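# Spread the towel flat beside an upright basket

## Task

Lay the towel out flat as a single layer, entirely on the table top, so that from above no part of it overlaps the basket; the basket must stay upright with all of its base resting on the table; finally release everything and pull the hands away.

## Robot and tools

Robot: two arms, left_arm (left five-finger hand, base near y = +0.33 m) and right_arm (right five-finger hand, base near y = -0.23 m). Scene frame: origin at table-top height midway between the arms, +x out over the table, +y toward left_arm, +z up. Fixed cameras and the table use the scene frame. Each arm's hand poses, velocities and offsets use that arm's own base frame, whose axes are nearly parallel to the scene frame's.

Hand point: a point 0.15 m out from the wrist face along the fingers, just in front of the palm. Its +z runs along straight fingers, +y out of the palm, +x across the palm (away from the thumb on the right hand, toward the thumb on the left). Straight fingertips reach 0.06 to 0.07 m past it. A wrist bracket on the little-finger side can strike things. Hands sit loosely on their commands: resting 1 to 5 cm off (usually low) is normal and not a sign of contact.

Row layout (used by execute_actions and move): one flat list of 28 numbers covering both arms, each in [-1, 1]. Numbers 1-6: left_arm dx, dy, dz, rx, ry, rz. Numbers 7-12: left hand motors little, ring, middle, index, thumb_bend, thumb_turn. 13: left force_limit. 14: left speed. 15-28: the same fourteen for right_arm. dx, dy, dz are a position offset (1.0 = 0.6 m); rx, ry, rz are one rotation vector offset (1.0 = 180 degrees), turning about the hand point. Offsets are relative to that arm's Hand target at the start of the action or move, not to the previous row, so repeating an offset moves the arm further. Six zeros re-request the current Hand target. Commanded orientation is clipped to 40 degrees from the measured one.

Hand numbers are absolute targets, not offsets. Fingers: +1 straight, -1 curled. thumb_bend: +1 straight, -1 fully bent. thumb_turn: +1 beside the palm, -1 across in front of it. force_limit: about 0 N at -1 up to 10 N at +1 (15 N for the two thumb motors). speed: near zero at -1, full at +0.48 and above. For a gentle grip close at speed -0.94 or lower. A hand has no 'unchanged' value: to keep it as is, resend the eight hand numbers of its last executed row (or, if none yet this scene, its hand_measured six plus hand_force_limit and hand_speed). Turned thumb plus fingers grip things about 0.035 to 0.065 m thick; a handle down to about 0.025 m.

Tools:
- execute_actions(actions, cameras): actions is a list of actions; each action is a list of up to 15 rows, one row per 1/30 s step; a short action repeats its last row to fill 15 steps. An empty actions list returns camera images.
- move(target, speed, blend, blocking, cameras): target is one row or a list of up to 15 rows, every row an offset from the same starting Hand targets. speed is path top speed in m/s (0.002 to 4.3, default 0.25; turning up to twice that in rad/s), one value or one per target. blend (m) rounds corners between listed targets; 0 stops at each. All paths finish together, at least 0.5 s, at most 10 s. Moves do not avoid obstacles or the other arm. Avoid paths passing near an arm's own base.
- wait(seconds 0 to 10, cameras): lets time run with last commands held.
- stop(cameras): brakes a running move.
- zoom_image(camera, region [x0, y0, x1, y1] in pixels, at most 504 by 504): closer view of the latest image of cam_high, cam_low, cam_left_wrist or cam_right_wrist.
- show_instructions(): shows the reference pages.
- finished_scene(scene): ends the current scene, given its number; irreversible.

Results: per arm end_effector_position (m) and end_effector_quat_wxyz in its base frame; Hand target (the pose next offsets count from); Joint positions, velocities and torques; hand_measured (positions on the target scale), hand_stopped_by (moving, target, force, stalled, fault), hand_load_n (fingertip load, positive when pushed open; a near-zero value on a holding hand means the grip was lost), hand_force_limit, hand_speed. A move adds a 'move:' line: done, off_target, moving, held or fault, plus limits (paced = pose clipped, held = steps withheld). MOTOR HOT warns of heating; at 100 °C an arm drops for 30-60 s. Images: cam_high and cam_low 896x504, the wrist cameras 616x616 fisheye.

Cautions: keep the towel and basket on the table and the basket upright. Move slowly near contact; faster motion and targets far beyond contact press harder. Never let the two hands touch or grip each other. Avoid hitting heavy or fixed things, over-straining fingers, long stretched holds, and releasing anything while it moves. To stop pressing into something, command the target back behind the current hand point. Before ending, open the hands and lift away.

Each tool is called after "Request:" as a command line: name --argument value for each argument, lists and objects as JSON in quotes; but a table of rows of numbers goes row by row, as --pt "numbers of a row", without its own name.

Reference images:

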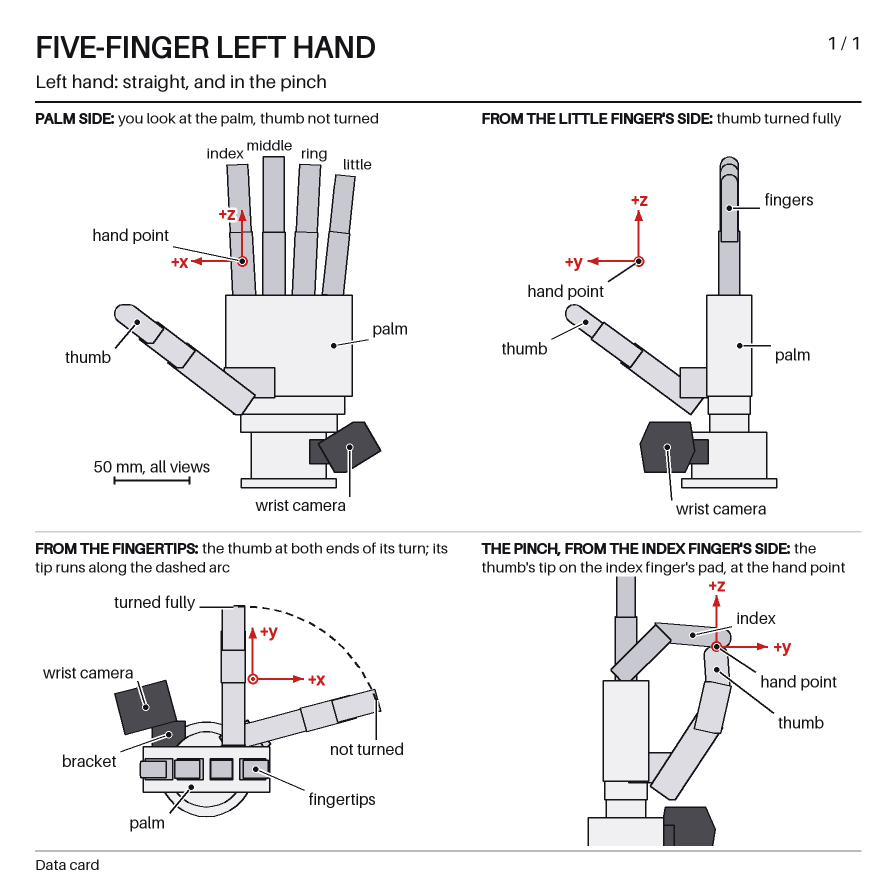

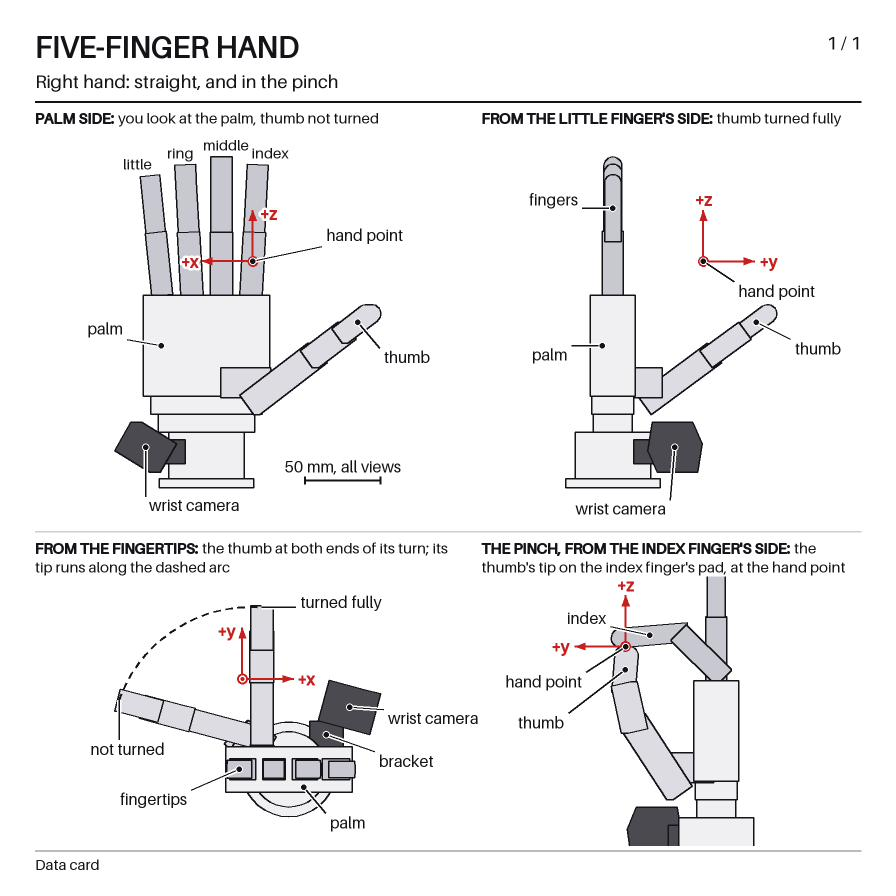

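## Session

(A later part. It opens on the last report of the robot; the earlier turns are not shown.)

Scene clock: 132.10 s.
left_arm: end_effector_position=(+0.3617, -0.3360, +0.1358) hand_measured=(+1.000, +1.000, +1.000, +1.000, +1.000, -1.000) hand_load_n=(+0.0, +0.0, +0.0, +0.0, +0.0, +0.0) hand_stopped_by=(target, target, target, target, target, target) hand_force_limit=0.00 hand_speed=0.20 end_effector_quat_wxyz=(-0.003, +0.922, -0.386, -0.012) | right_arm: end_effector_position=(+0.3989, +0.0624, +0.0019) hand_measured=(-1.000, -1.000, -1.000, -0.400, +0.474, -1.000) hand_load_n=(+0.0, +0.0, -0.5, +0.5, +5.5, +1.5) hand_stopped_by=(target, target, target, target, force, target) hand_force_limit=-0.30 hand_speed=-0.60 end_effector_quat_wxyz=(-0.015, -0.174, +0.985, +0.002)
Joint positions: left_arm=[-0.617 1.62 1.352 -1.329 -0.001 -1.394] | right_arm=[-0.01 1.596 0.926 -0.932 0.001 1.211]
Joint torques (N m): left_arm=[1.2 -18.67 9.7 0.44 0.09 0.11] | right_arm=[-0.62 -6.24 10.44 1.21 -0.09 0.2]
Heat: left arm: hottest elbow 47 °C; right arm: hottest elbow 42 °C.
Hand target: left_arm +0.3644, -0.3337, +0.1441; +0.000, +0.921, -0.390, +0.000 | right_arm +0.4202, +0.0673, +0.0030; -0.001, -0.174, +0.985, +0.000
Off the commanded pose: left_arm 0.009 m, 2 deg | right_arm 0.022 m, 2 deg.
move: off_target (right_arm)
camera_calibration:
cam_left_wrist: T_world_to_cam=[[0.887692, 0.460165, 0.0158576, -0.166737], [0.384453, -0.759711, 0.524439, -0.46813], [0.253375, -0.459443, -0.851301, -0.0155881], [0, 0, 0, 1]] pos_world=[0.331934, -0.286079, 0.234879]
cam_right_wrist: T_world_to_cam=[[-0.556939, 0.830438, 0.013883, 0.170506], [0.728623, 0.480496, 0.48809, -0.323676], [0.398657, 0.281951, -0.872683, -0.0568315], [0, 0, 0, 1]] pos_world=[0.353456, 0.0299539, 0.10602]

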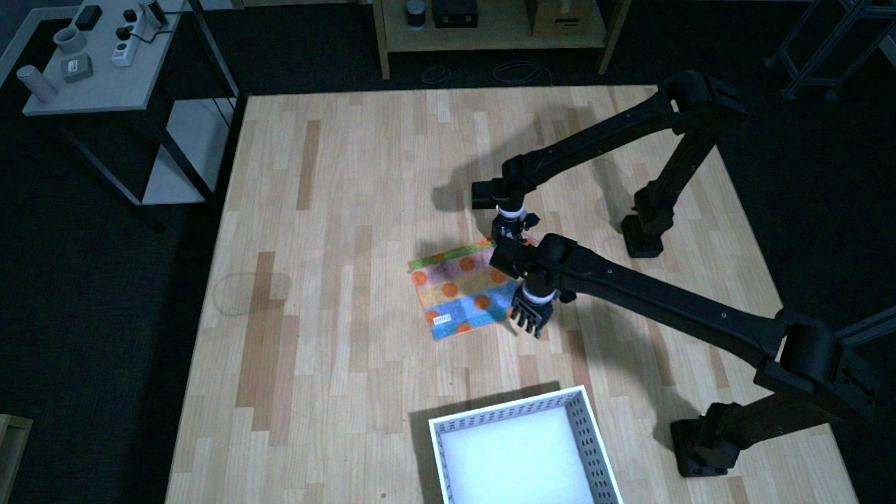

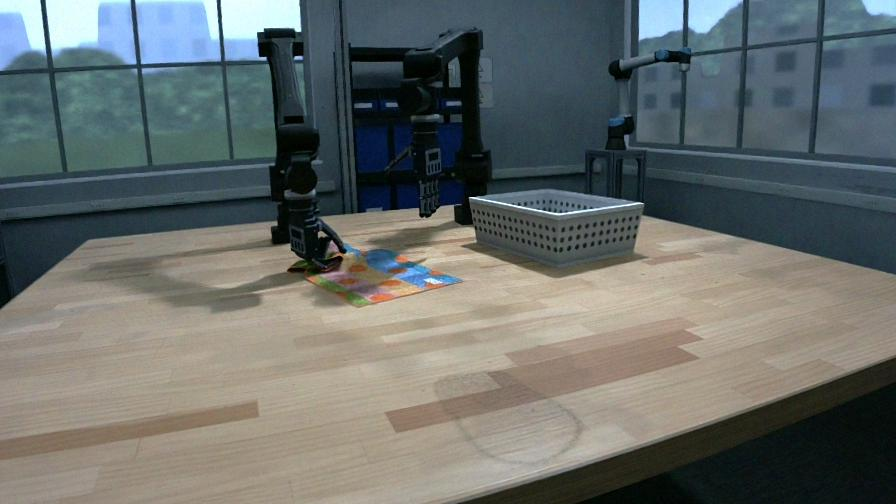

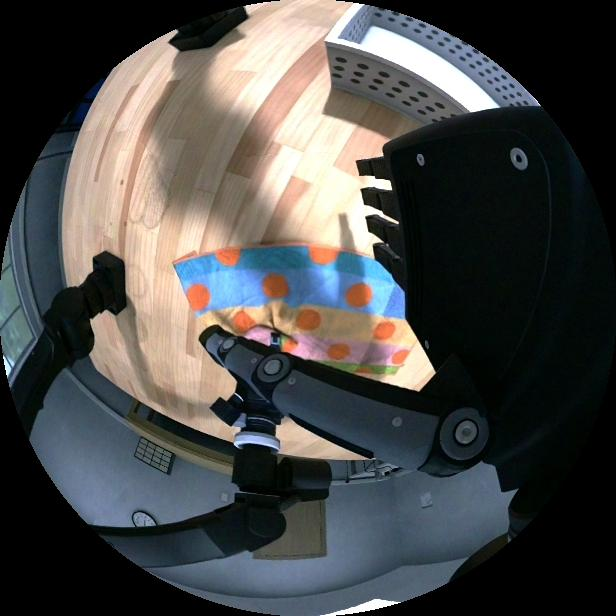

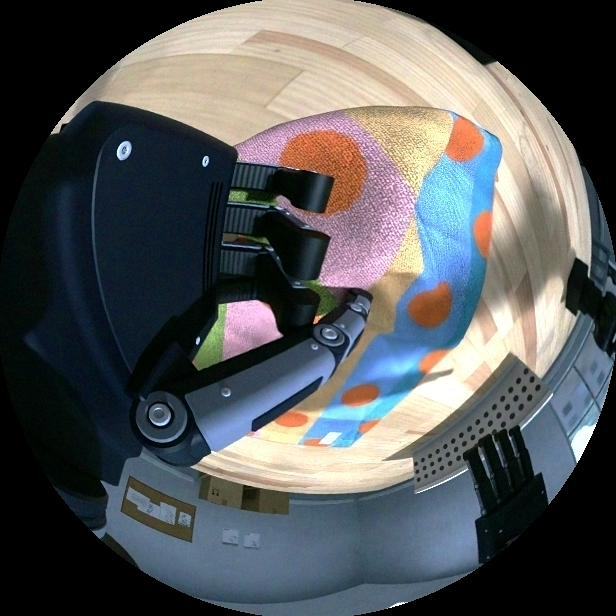

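Request:
zoom_image --camera "cam_low" --region '[270, 180, 490, 330]'

Request:
zoom_image --camera "cam_right_wrist" --region '[200, 80, 530, 460]'

Request:
zoom_image --camera "cam_high" --region '[400, 190, 620, 340]'

Scaled by 2.291 from the camera's 896x504 image, which has a finer 1280x720 frame.

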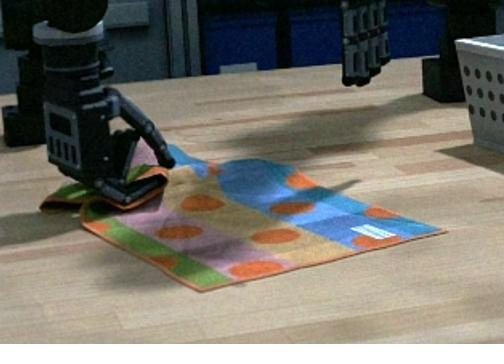

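Scaled by 1.326 from the camera's 616x616 image, which has a finer 880x880 frame.

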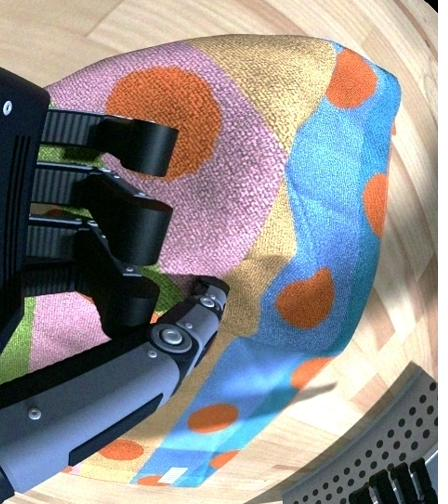

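Scaled by 2.291 from the camera's 896x504 image, which has a finer 1280x720 frame.

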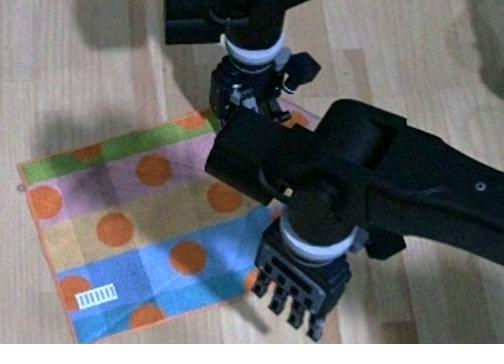

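Request:
move --pt "0 0 0 0 0 0 1 1 1 1 1 -1 0 0.2 -0.025 0 0.01 0 0 0 -1 -1 -1 0 1 -1 -0.3 0.2" --pt "0 0 0 0 0 0 1 1 1 1 1 -1 0 0.2 0.03 -0.14 0.01 0 0 0 -1 -1 -1 0 1 -1 -0.3 0.2" --pt "0 0 0 0 0 0 1 1 1 1 1 -1 0 0.2 0.03 -0.17 0.12 0 0 0 -1 -1 -1 0 1 -1 -0.3 0.2" --speed 0.15 --cameras '["cam_low","cam_right_wrist","cam_left_wrist","cam_high"]'

Scene clock: 137.77 s.
left_arm: end_effector_position=(+0.3617, -0.3360, +0.1358) hand_measured=(+1.000, +1.000, +1.000, +1.000, +1.000, -1.000) hand_load_n=(+0.0, +0.0, +0.0, +0.0, +0.0, +0.0) hand_stopped_by=(target, target, target, target, target, target) hand_force_limit=0.00 hand_speed=0.20 end_effector_quat_wxyz=(-0.003, +0.922, -0.386, -0.012) | right_arm: end_effector_position=(+0.4263, -0.0272, +0.0616) hand_measured=(-1.000, -1.000, -1.000, +0.000, +1.000, -1.000) hand_load_n=(+0.5, +0.0, +0.0, +0.0, +0.0, +0.0) hand_stopped_by=(target, target, target, target, target, target) hand_force_limit=-0.30 hand_speed=0.20 end_effector_quat_wxyz=(-0.012, -0.174, +0.985, +0.006)
Joint positions: left_arm=[-0.617 1.62 1.352 -1.329 -0.001 -1.394] | right_arm=[-0.221 1.593 1.107 -1.113 -0.002 0.999]
Joint torques (N m): left_arm=[1.14 -18.73 9.73 0.39 0.09 0.12] | right_arm=[-2.67 -8.35 11.36 -0.25 0.12 0.04]
Heat: left arm: hottest elbow 47 °C; right arm: hottest elbow 42 °C.
Hand target: left_arm +0.3644, -0.3337, +0.1441; +0.000, +0.921, -0.390, +0.000 | right_arm +0.4381, -0.0346, +0.0749; -0.001, -0.174, +0.985, +0.000
Off the commanded pose: left_arm 0.009 m, 2 deg | right_arm 0.019 m, 2 deg.
move: off_target (right_arm)
camera_calibration:
cam_left_wrist: T_world_to_cam=[[0.887692, 0.460165, 0.0158576, -0.166737], [0.384453, -0.759711, 0.524439, -0.46813], [0.253375, -0.459443, -0.851301, -0.0155881], [0, 0, 0, 1]] pos_world=[0.331934, -0.286079, 0.234879]
cam_right_wrist: T_world_to_cam=[[-0.557816, 0.829749, 0.0189288, 0.259338], [0.726174, 0.476888, 0.495226, -0.329218], [0.401886, 0.28999, -0.868558, 0.00815778], [0, 0, 0, 1]] pos_world=[0.380454, -0.0605512, 0.165214]

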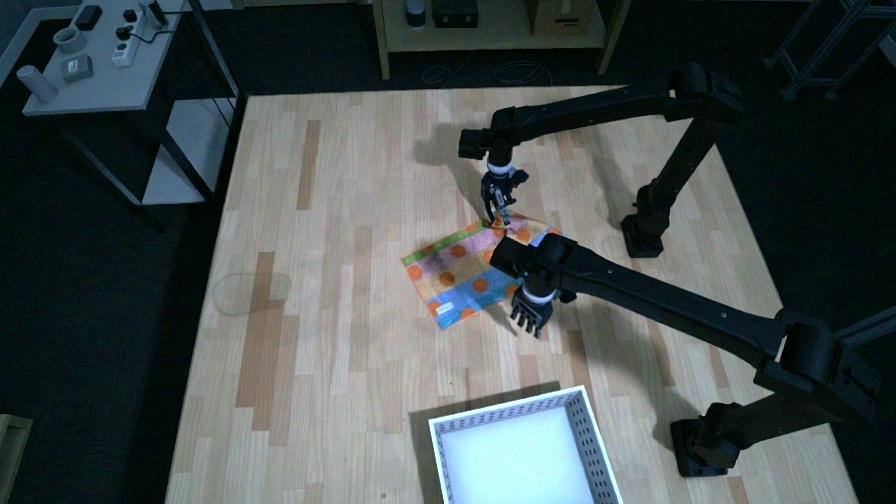

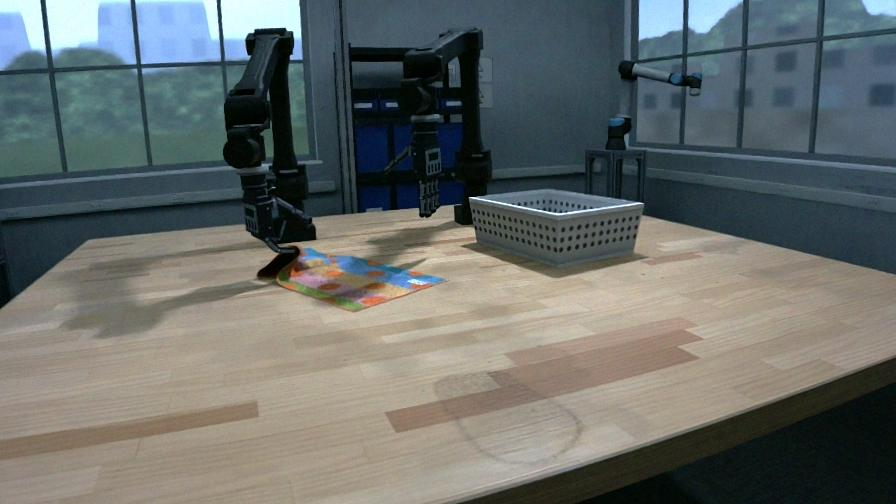

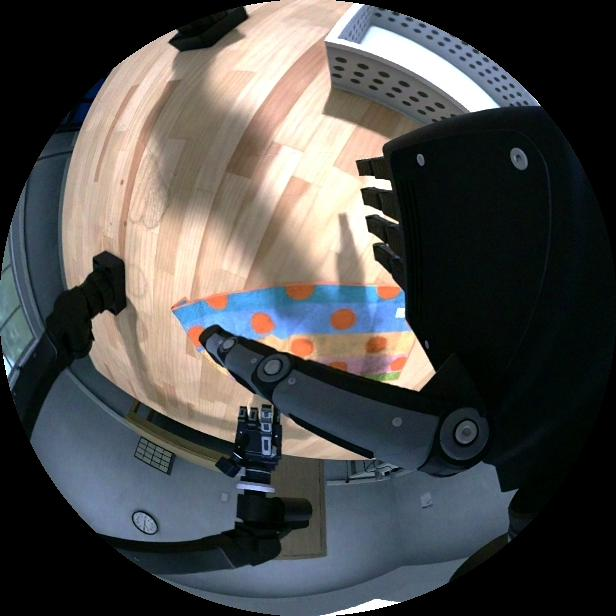

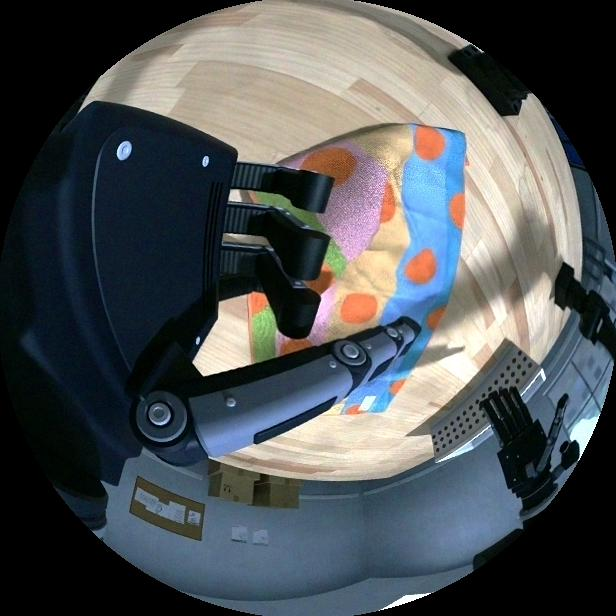

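Request:
zoom_image --camera "cam_low" --region '[220, 160, 460, 330]'

Request:
zoom_image --camera "cam_high" --region '[390, 150, 630, 340]'

Request:
zoom_image --camera "cam_right_wrist" --region '[200, 80, 530, 460]'

Scaled by 2.100 from the camera's 896x504 image, which has a finer 1280x720 frame.

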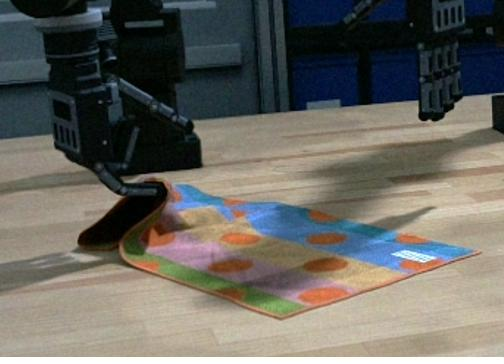

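Scaled by 2.100 from the camera's 896x504 image, which has a finer 1280x720 frame.

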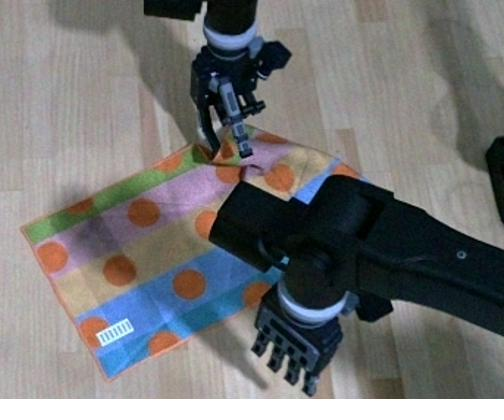

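Scaled by 1.326 from the camera's 616x616 image, which has a finer 880x880 frame.

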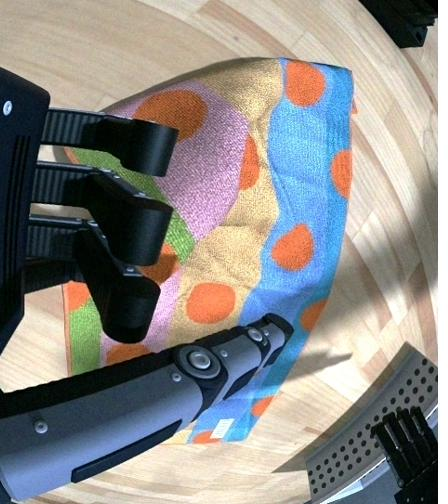

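Request:
move --pt "0.2347 -0.0528 -0.03 0 0 -0.967 1 1 1 1 1 -1 0 0.2 0 0 0 0 0 0 -1 -1 -1 0 1 -1 -0.3 0.2" --pt "0.2347 -0.0528 -0.18 0 0 -0.967 1 1 1 1 1 -1 0 0.2 0 0 0 0 0 0 -1 -1 -1 0 1 -1 -0.3 0.2" --speed '[0.5,0.2]' --cameras '["cam_low","cam_right_wrist","cam_left_wrist","cam_high"]'

Scene clock: 148.17 s.
left_arm: end_effector_position=(+0.5048, -0.3585, +0.0467) hand_measured=(+1.000, +1.000, +1.000, +1.000, +1.000, -1.000) hand_load_n=(+0.0, +0.0, +0.0, +0.0, +0.0, +0.0) hand_stopped_by=(target, target, target, target, target, target) hand_force_limit=0.00 hand_speed=0.20 end_effector_quat_wxyz=(+0.003, +0.331, +0.944, +0.001) | right_arm: end_effector_position=(+0.4262, -0.0272, +0.0616) hand_measured=(-1.000, -1.000, -1.000, +0.000, +1.000, -1.000) hand_load_n=(+0.0, +0.0, -0.5, +0.0, +0.0, +0.0) hand_stopped_by=(target, target, target, target, target, target) hand_force_limit=-0.30 hand_speed=0.20 end_effector_quat_wxyz=(-0.012, -0.175, +0.985, +0.006)
Joint positions: left_arm=[-0.714 2.128 1.859 -1.297 -0.005 1.531] | right_arm=[-0.221 1.593 1.107 -1.113 -0.002 0.998]
Joint torques (N m): left_arm=[0.21 -23.18 10.66 0.49 0.09 0.13] | right_arm=[-1.9 -9.58 11.37 -0.43 0.1 0.08]
Heat: left arm: hottest elbow 47 °C; right arm: hottest elbow 43 °C.
Hand target: left_arm +0.5053, -0.3655, +0.0361; +0.000, +0.342, +0.940, +0.000 | right_arm +0.4381, -0.0346, +0.0749; -0.001, -0.174, +0.985, +0.000
Off the commanded pose: left_arm 0.013 m, 1 deg | right_arm 0.019 m, 1 deg.
move: off_target (left_arm, right_arm)
camera_calibration:
cam_left_wrist: T_world_to_cam=[[-0.826172, -0.563039, 0.0206891, 0.216062], [-0.46453, 0.701486, 0.540489, 0.458084], [-0.318829, 0.436926, -0.841097, 0.471577], [0, 0, 0, 1]] pos_world=[0.541651, -0.405732, 0.144582]
cam_right_wrist: T_world_to_cam=[[-0.558133, 0.829537, 0.0188671, 0.259456], [0.725983, 0.477196, 0.495211, -0.329124], [0.401792, 0.29009, -0.868568, 0.00820118], [0, 0, 0, 1]] pos_world=[0.380454, -0.0605514, 0.165214]

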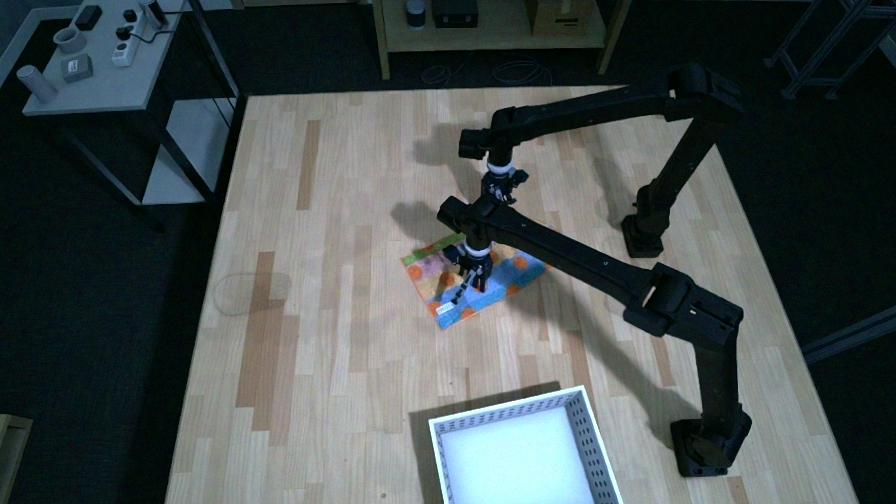

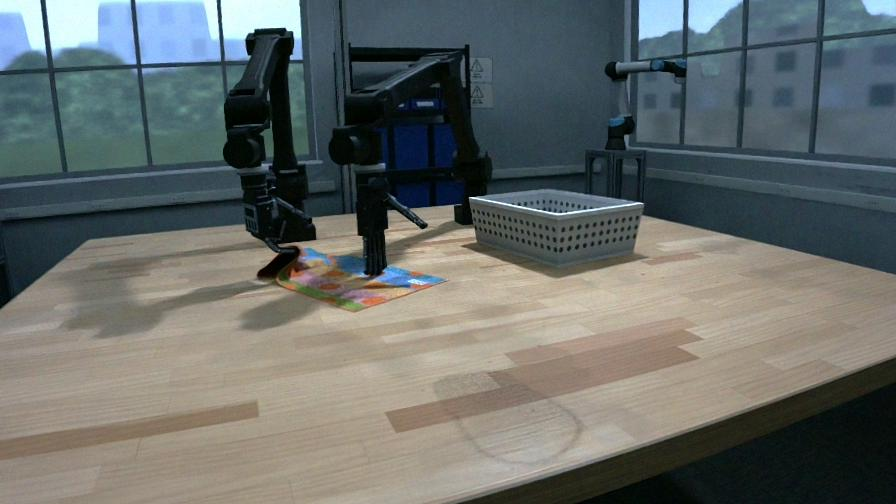

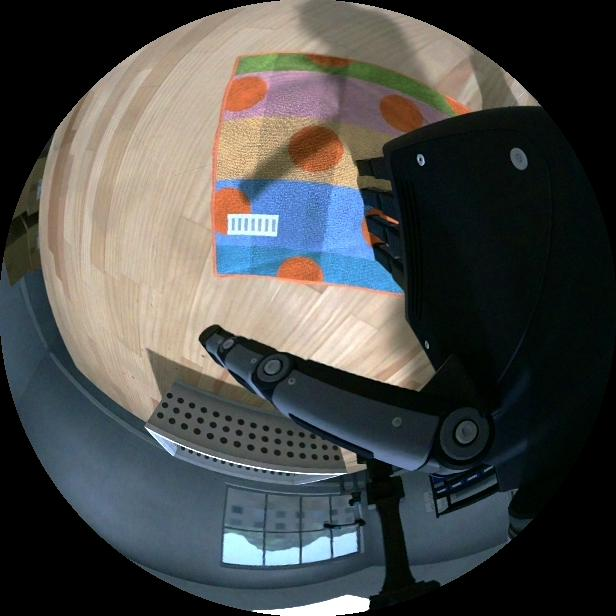

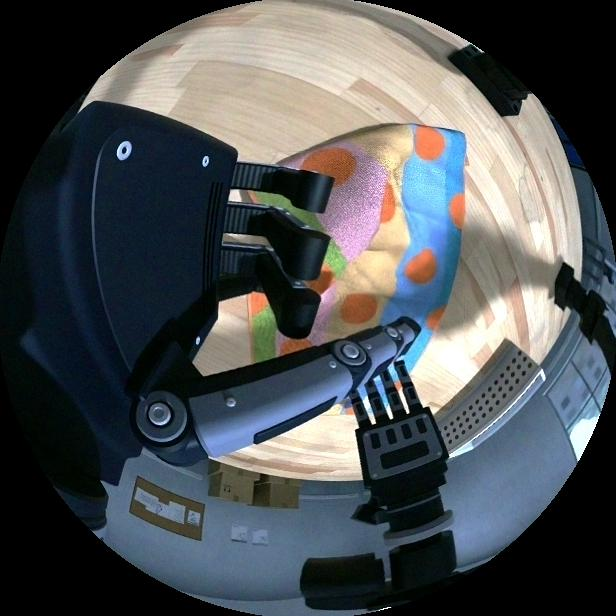

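Request:
zoom_image --camera "cam_high" --region '[390, 150, 630, 340]'

Request:
zoom_image --camera "cam_low" --region '[220, 180, 460, 330]'

Scaled by 2.100 from the camera's 896x504 image, which has a finer 1280x720 frame.

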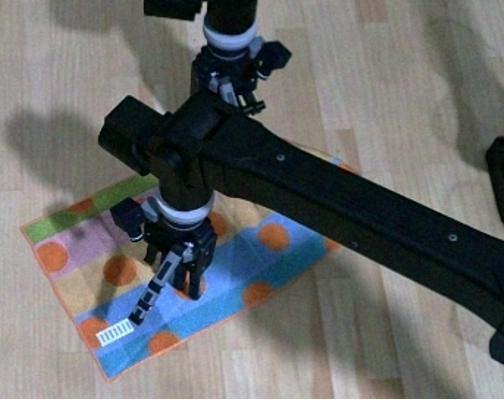

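Scaled by 2.100 from the camera's 896x504 image, which has a finer 1280x720 frame.

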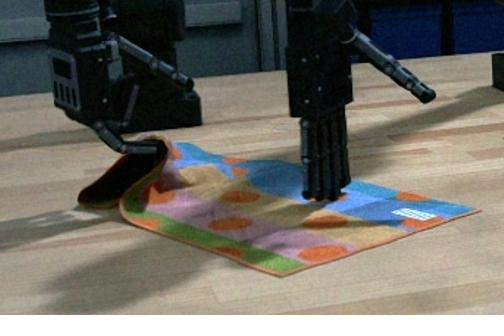

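Request:
move --pt "0 0 -0.03 0 0 0 1 1 1 1 1 -1 0 0.2 0 0 -0.09 0 0 0 -1 -1 -1 0 1 -1 -0.3 0.2" --pt "0 0 -0.03 0 0 0 1 1 1 1 1 -1 0 0.2 -0.13 -0.08 -0.09 0 0 0 -1 -1 -1 0 1 -1 -0.3 0.2" --speed 0.12 --cameras '["cam_low","cam_right_wrist","cam_left_wrist","cam_high"]'

Scene clock: 152.17 s.
left_arm: end_effector_position=(+0.5085, -0.3619, +0.0429) hand_measured=(+1.000, +1.000, +1.000, +1.000, +1.000, -1.000) hand_load_n=(+0.0, +0.0, +0.0, +0.0, +0.0, +0.0) hand_stopped_by=(target, target, target, target, target, target) hand_force_limit=0.00 hand_speed=0.20 end_effector_quat_wxyz=(+0.013, +0.331, +0.944, -0.003) | right_arm: end_effector_position=(+0.3597, -0.0786, +0.0187) hand_measured=(-1.000, -1.000, -1.000, +0.000, +1.000, -1.000) hand_load_n=(+0.0, +0.0, +0.0, +0.0, +0.0, +0.0) hand_stopped_by=(target, target, target, target, target, target) hand_force_limit=-0.30 hand_speed=0.20 end_effector_quat_wxyz=(-0.009, -0.174, +0.985, +0.006)
Joint positions: left_arm=[-0.714 2.128 1.851 -1.267 -0.004 1.532] | right_arm=[-0.392 1.539 0.909 -0.964 0 0.829]
Joint torques (N m): left_arm=[-0.03 -22.24 9.21 0.83 0.06 0.1] | right_arm=[-1.67 -8.12 7.16 0.65 0.01 -0.01]
Heat: left arm: hottest elbow 47 °C; right arm: hottest elbow 43 °C.
Hand target: left_arm +0.5052, -0.3654, +0.0180; +0.000, +0.342, +0.940, +0.000 | right_arm +0.3601, -0.0827, +0.0209; -0.001, -0.174, +0.985, +0.000
Off the commanded pose: left_arm 0.025 m, 2 deg | right_arm 0.005 m, 1 deg.
move: off_target (left_arm)
camera_calibration:
cam_left_wrist: T_world_to_cam=[[-0.827115, -0.561811, 0.0157733, 0.218512], [-0.472209, 0.709873, 0.522588, 0.471978], [-0.304793, 0.424792, -0.852439, 0.460063], [0, 0, 0, 1]] pos_world=[0.543831, -0.407713, 0.142079]
cam_right_wrist: T_world_to_cam=[[-0.557275, 0.830173, 0.0160539, 0.265547], [0.723611, 0.476079, 0.499735, -0.234347], [0.407223, 0.290107, -0.866029, 0.0105792], [0, 0, 0, 1]] pos_world=[0.313251, -0.111951, 0.12201]

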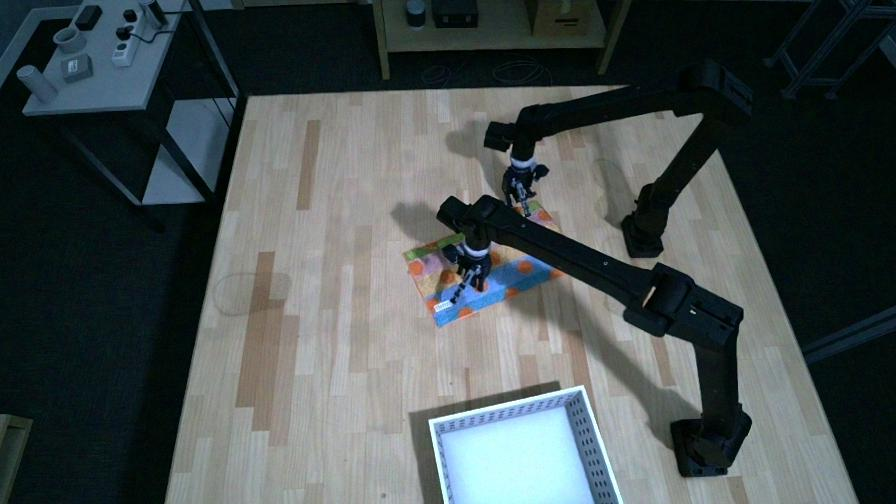

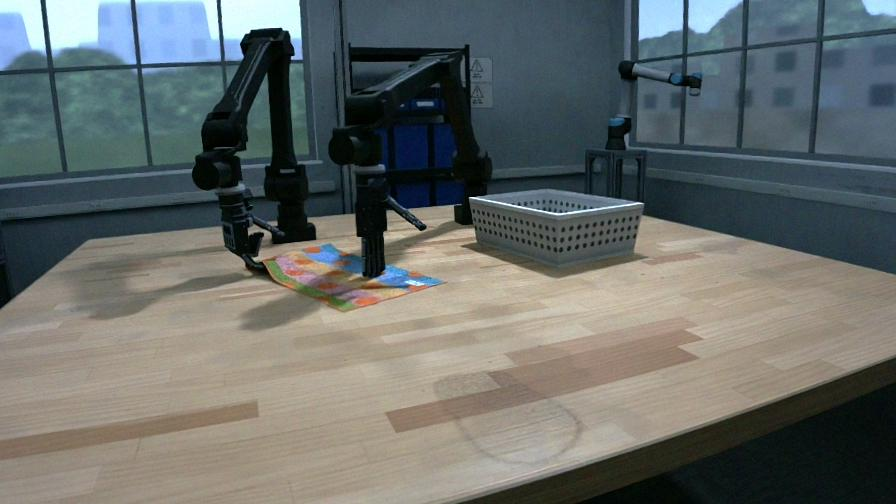

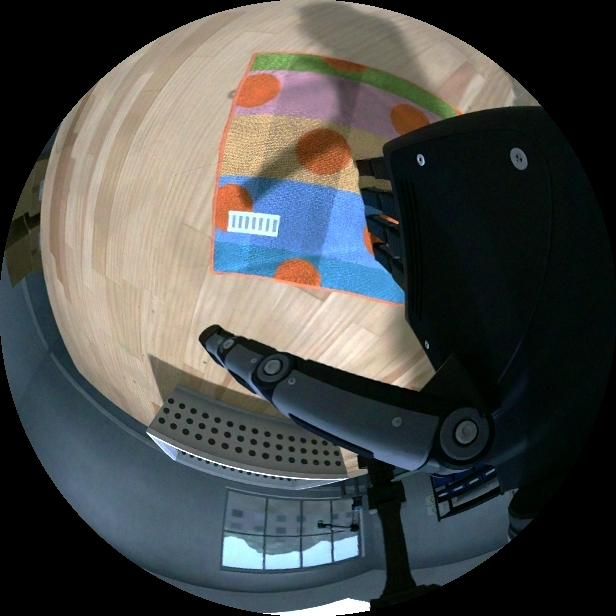

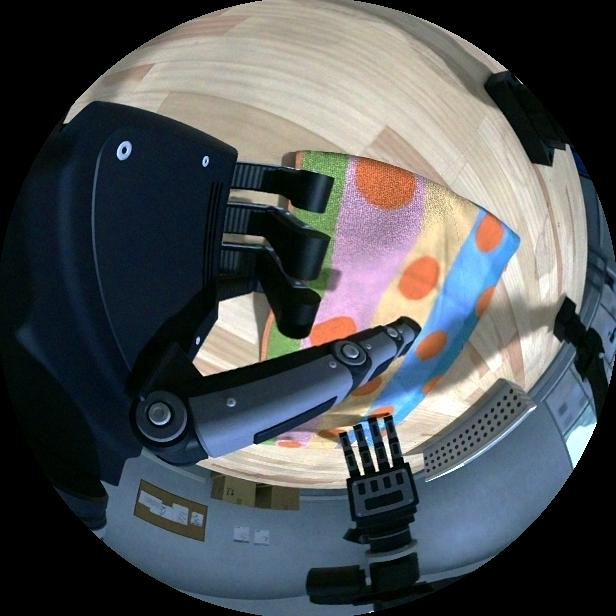

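Request:
zoom_image --camera "cam_right_wrist" --region '[220, 120, 540, 460]'

Request:
zoom_image --camera "cam_low" --region '[220, 210, 460, 330]'

Request:
zoom_image --camera "cam_high" --region '[390, 150, 630, 340]'

Scaled by 1.482 from the camera's 616x616 image, which has a finer 880x880 frame.

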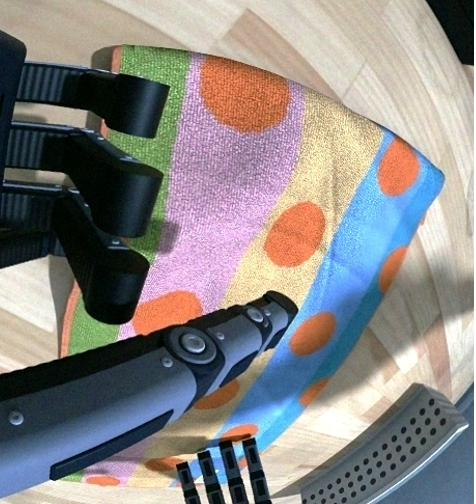

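Scaled by 2.100 from the camera's 896x504 image, which has a finer 1280x720 frame.

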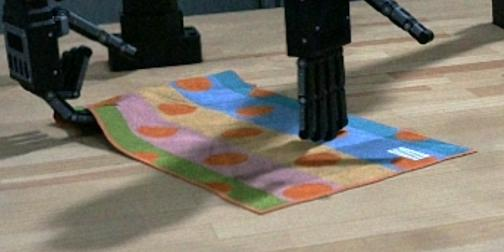

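Scaled by 2.100 from the camera's 896x504 image, which has a finer 1280x720 frame.

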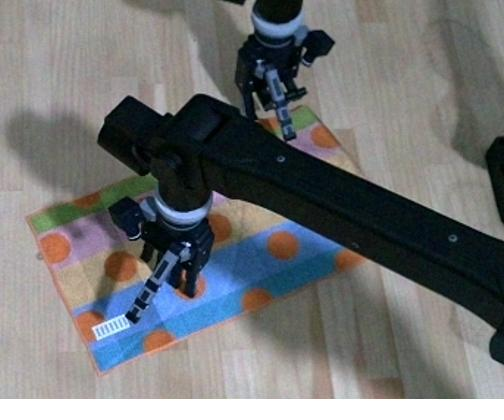

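Request:
move --pt "0 0 0 0 0 0 1 1 1 1 1 -1 0 0.2 -0.017 0.047 -0.007 0 0 0 -1 -1 -1 0 1 -1 -0.3 0.2" --pt "0 0 0 0 0 0 1 1 1 1 1 -1 0 0.2 -0.017 0.047 -0.04 0 0 0 -1 -1 -1 0 1 -1 -0.3 0.2" --pt "0 0 0 0 0 0 1 1 1 1 1 -1 0 0.2 -0.125 0.005 -0.04 0 0 0 -1 -1 -1 0 1 -1 -0.3 0.2" --speed 0.12 --blend '[0.005,0.005,0]' --cameras '["cam_low","cam_right_wrist","cam_left_wrist","cam_high"]'

Scene clock: 156.67 s.
left_arm: end_effector_position=(+0.5085, -0.3619, +0.0429) hand_measured=(+1.000, +1.000, +1.000, +1.000, +1.000, -1.000) hand_load_n=(+0.0, +0.0, +0.0, +0.0, +0.0, +0.0) hand_stopped_by=(target, target, target, target, target, target) hand_force_limit=0.00 hand_speed=0.20 end_effector_quat_wxyz=(+0.013, +0.331, +0.944, -0.003) | right_arm: end_effector_position=(+0.2991, -0.0779, +0.0050) hand_measured=(-1.000, -1.000, -1.000, +0.000, +1.000, -1.000) hand_load_n=(+0.0, +0.0, +0.0, -3.5, +0.0, +0.0) hand_stopped_by=(target, target, target, target, target, target) hand_force_limit=-0.30 hand_speed=0.20 end_effector_quat_wxyz=(+0.011, -0.172, +0.985, -0.002)
Joint positions: left_arm=[-0.714 2.128 1.851 -1.267 -0.004 1.532] | right_arm=[-0.467 1.399 0.712 -0.864 -0.01 0.757]
Joint torques (N m): left_arm=[0.26 -22.18 9.21 0.79 0.06 0.1] | right_arm=[-2.43 -6.01 5.42 0.42 0.43 -0.09]
Heat: left arm: hottest elbow 47 °C; right arm: hottest elbow 43 °C.
Hand target: left_arm +0.5052, -0.3654, +0.0180; +0.000, +0.341, +0.940, +0.000 | right_arm +0.2851, -0.0796, -0.0031; -0.001, -0.174, +0.985, +0.000
Off the commanded pose: left_arm 0.025 m, 2 deg | right_arm 0.016 m, 1 deg.
move: off_target (left_arm, right_arm)
camera_calibration:
cam_left_wrist: T_world_to_cam=[[-0.827115, -0.561811, 0.0157733, 0.218512], [-0.472209, 0.709873, 0.522588, 0.471978], [-0.304793, 0.424792, -0.852439, 0.460063], [0, 0, 0, 1]] pos_world=[0.543831, -0.407713, 0.142079]
cam_right_wrist: T_world_to_cam=[[-0.554449, 0.832089, -0.0146258, 0.230865], [0.703426, 0.477963, 0.526065, -0.177867], [0.444723, 0.281388, -0.850319, 0.0112239], [0, 0, 0, 1]] pos_world=[0.248128, -0.110245, 0.10649]

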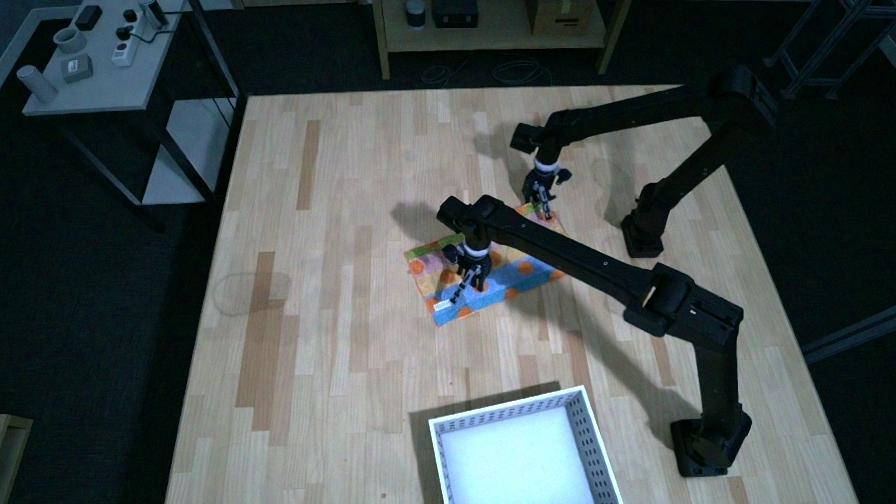

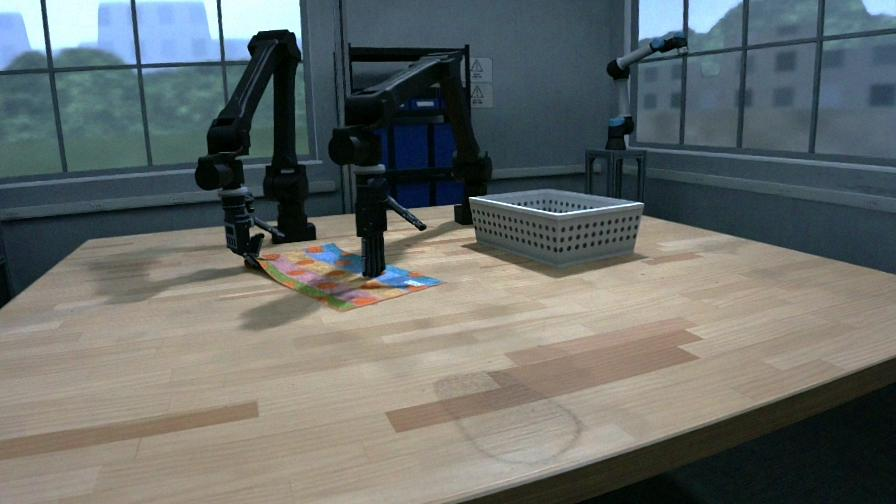

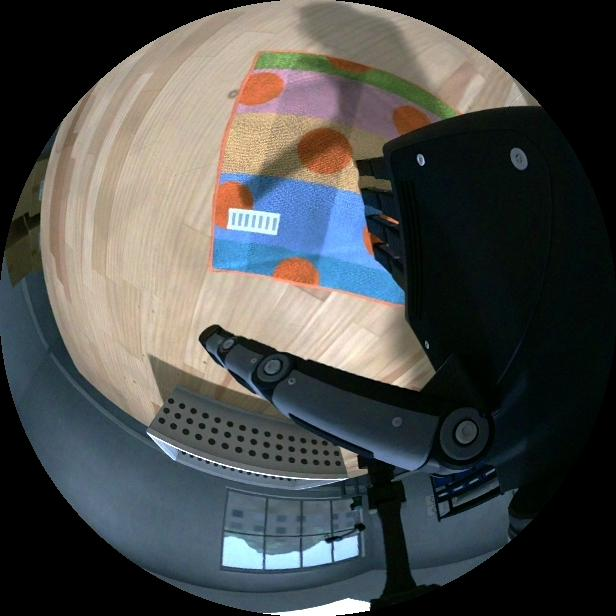

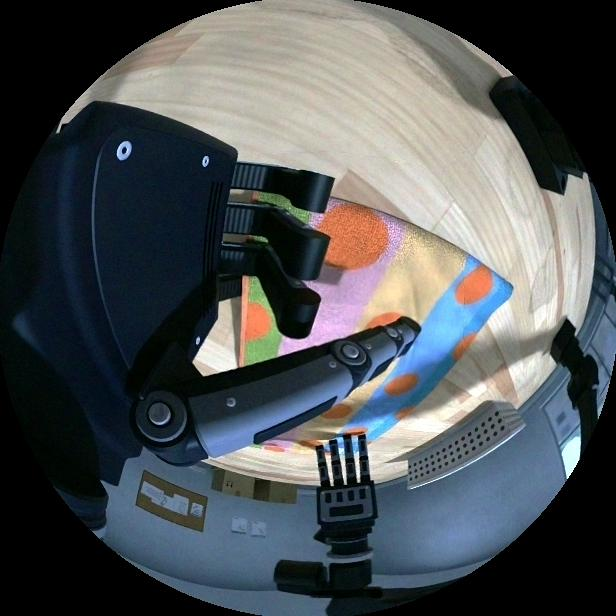

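Request:
zoom_image --camera "cam_right_wrist" --region '[220, 140, 540, 460]'

Request:
zoom_image --camera "cam_low" --region '[200, 190, 400, 320]'

Request:
zoom_image --camera "cam_high" --region '[390, 150, 630, 340]'

Scaled by 1.575 from the camera's 616x616 image, which has a finer 880x880 frame.

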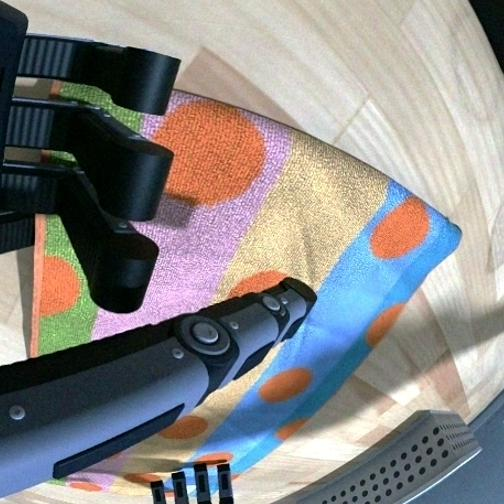

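Scaled by 2.520 from the camera's 896x504 image, which has a finer 1280x720 frame.

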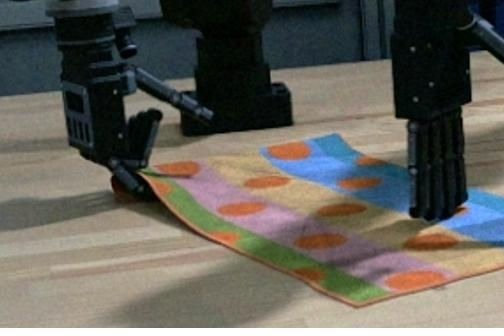

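Scaled by 2.100 from the camera's 896x504 image, which has a finer 1280x720 frame.

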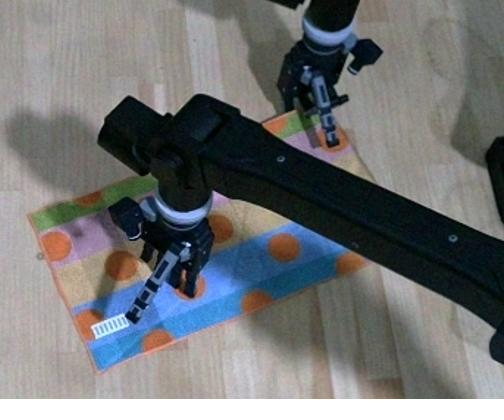

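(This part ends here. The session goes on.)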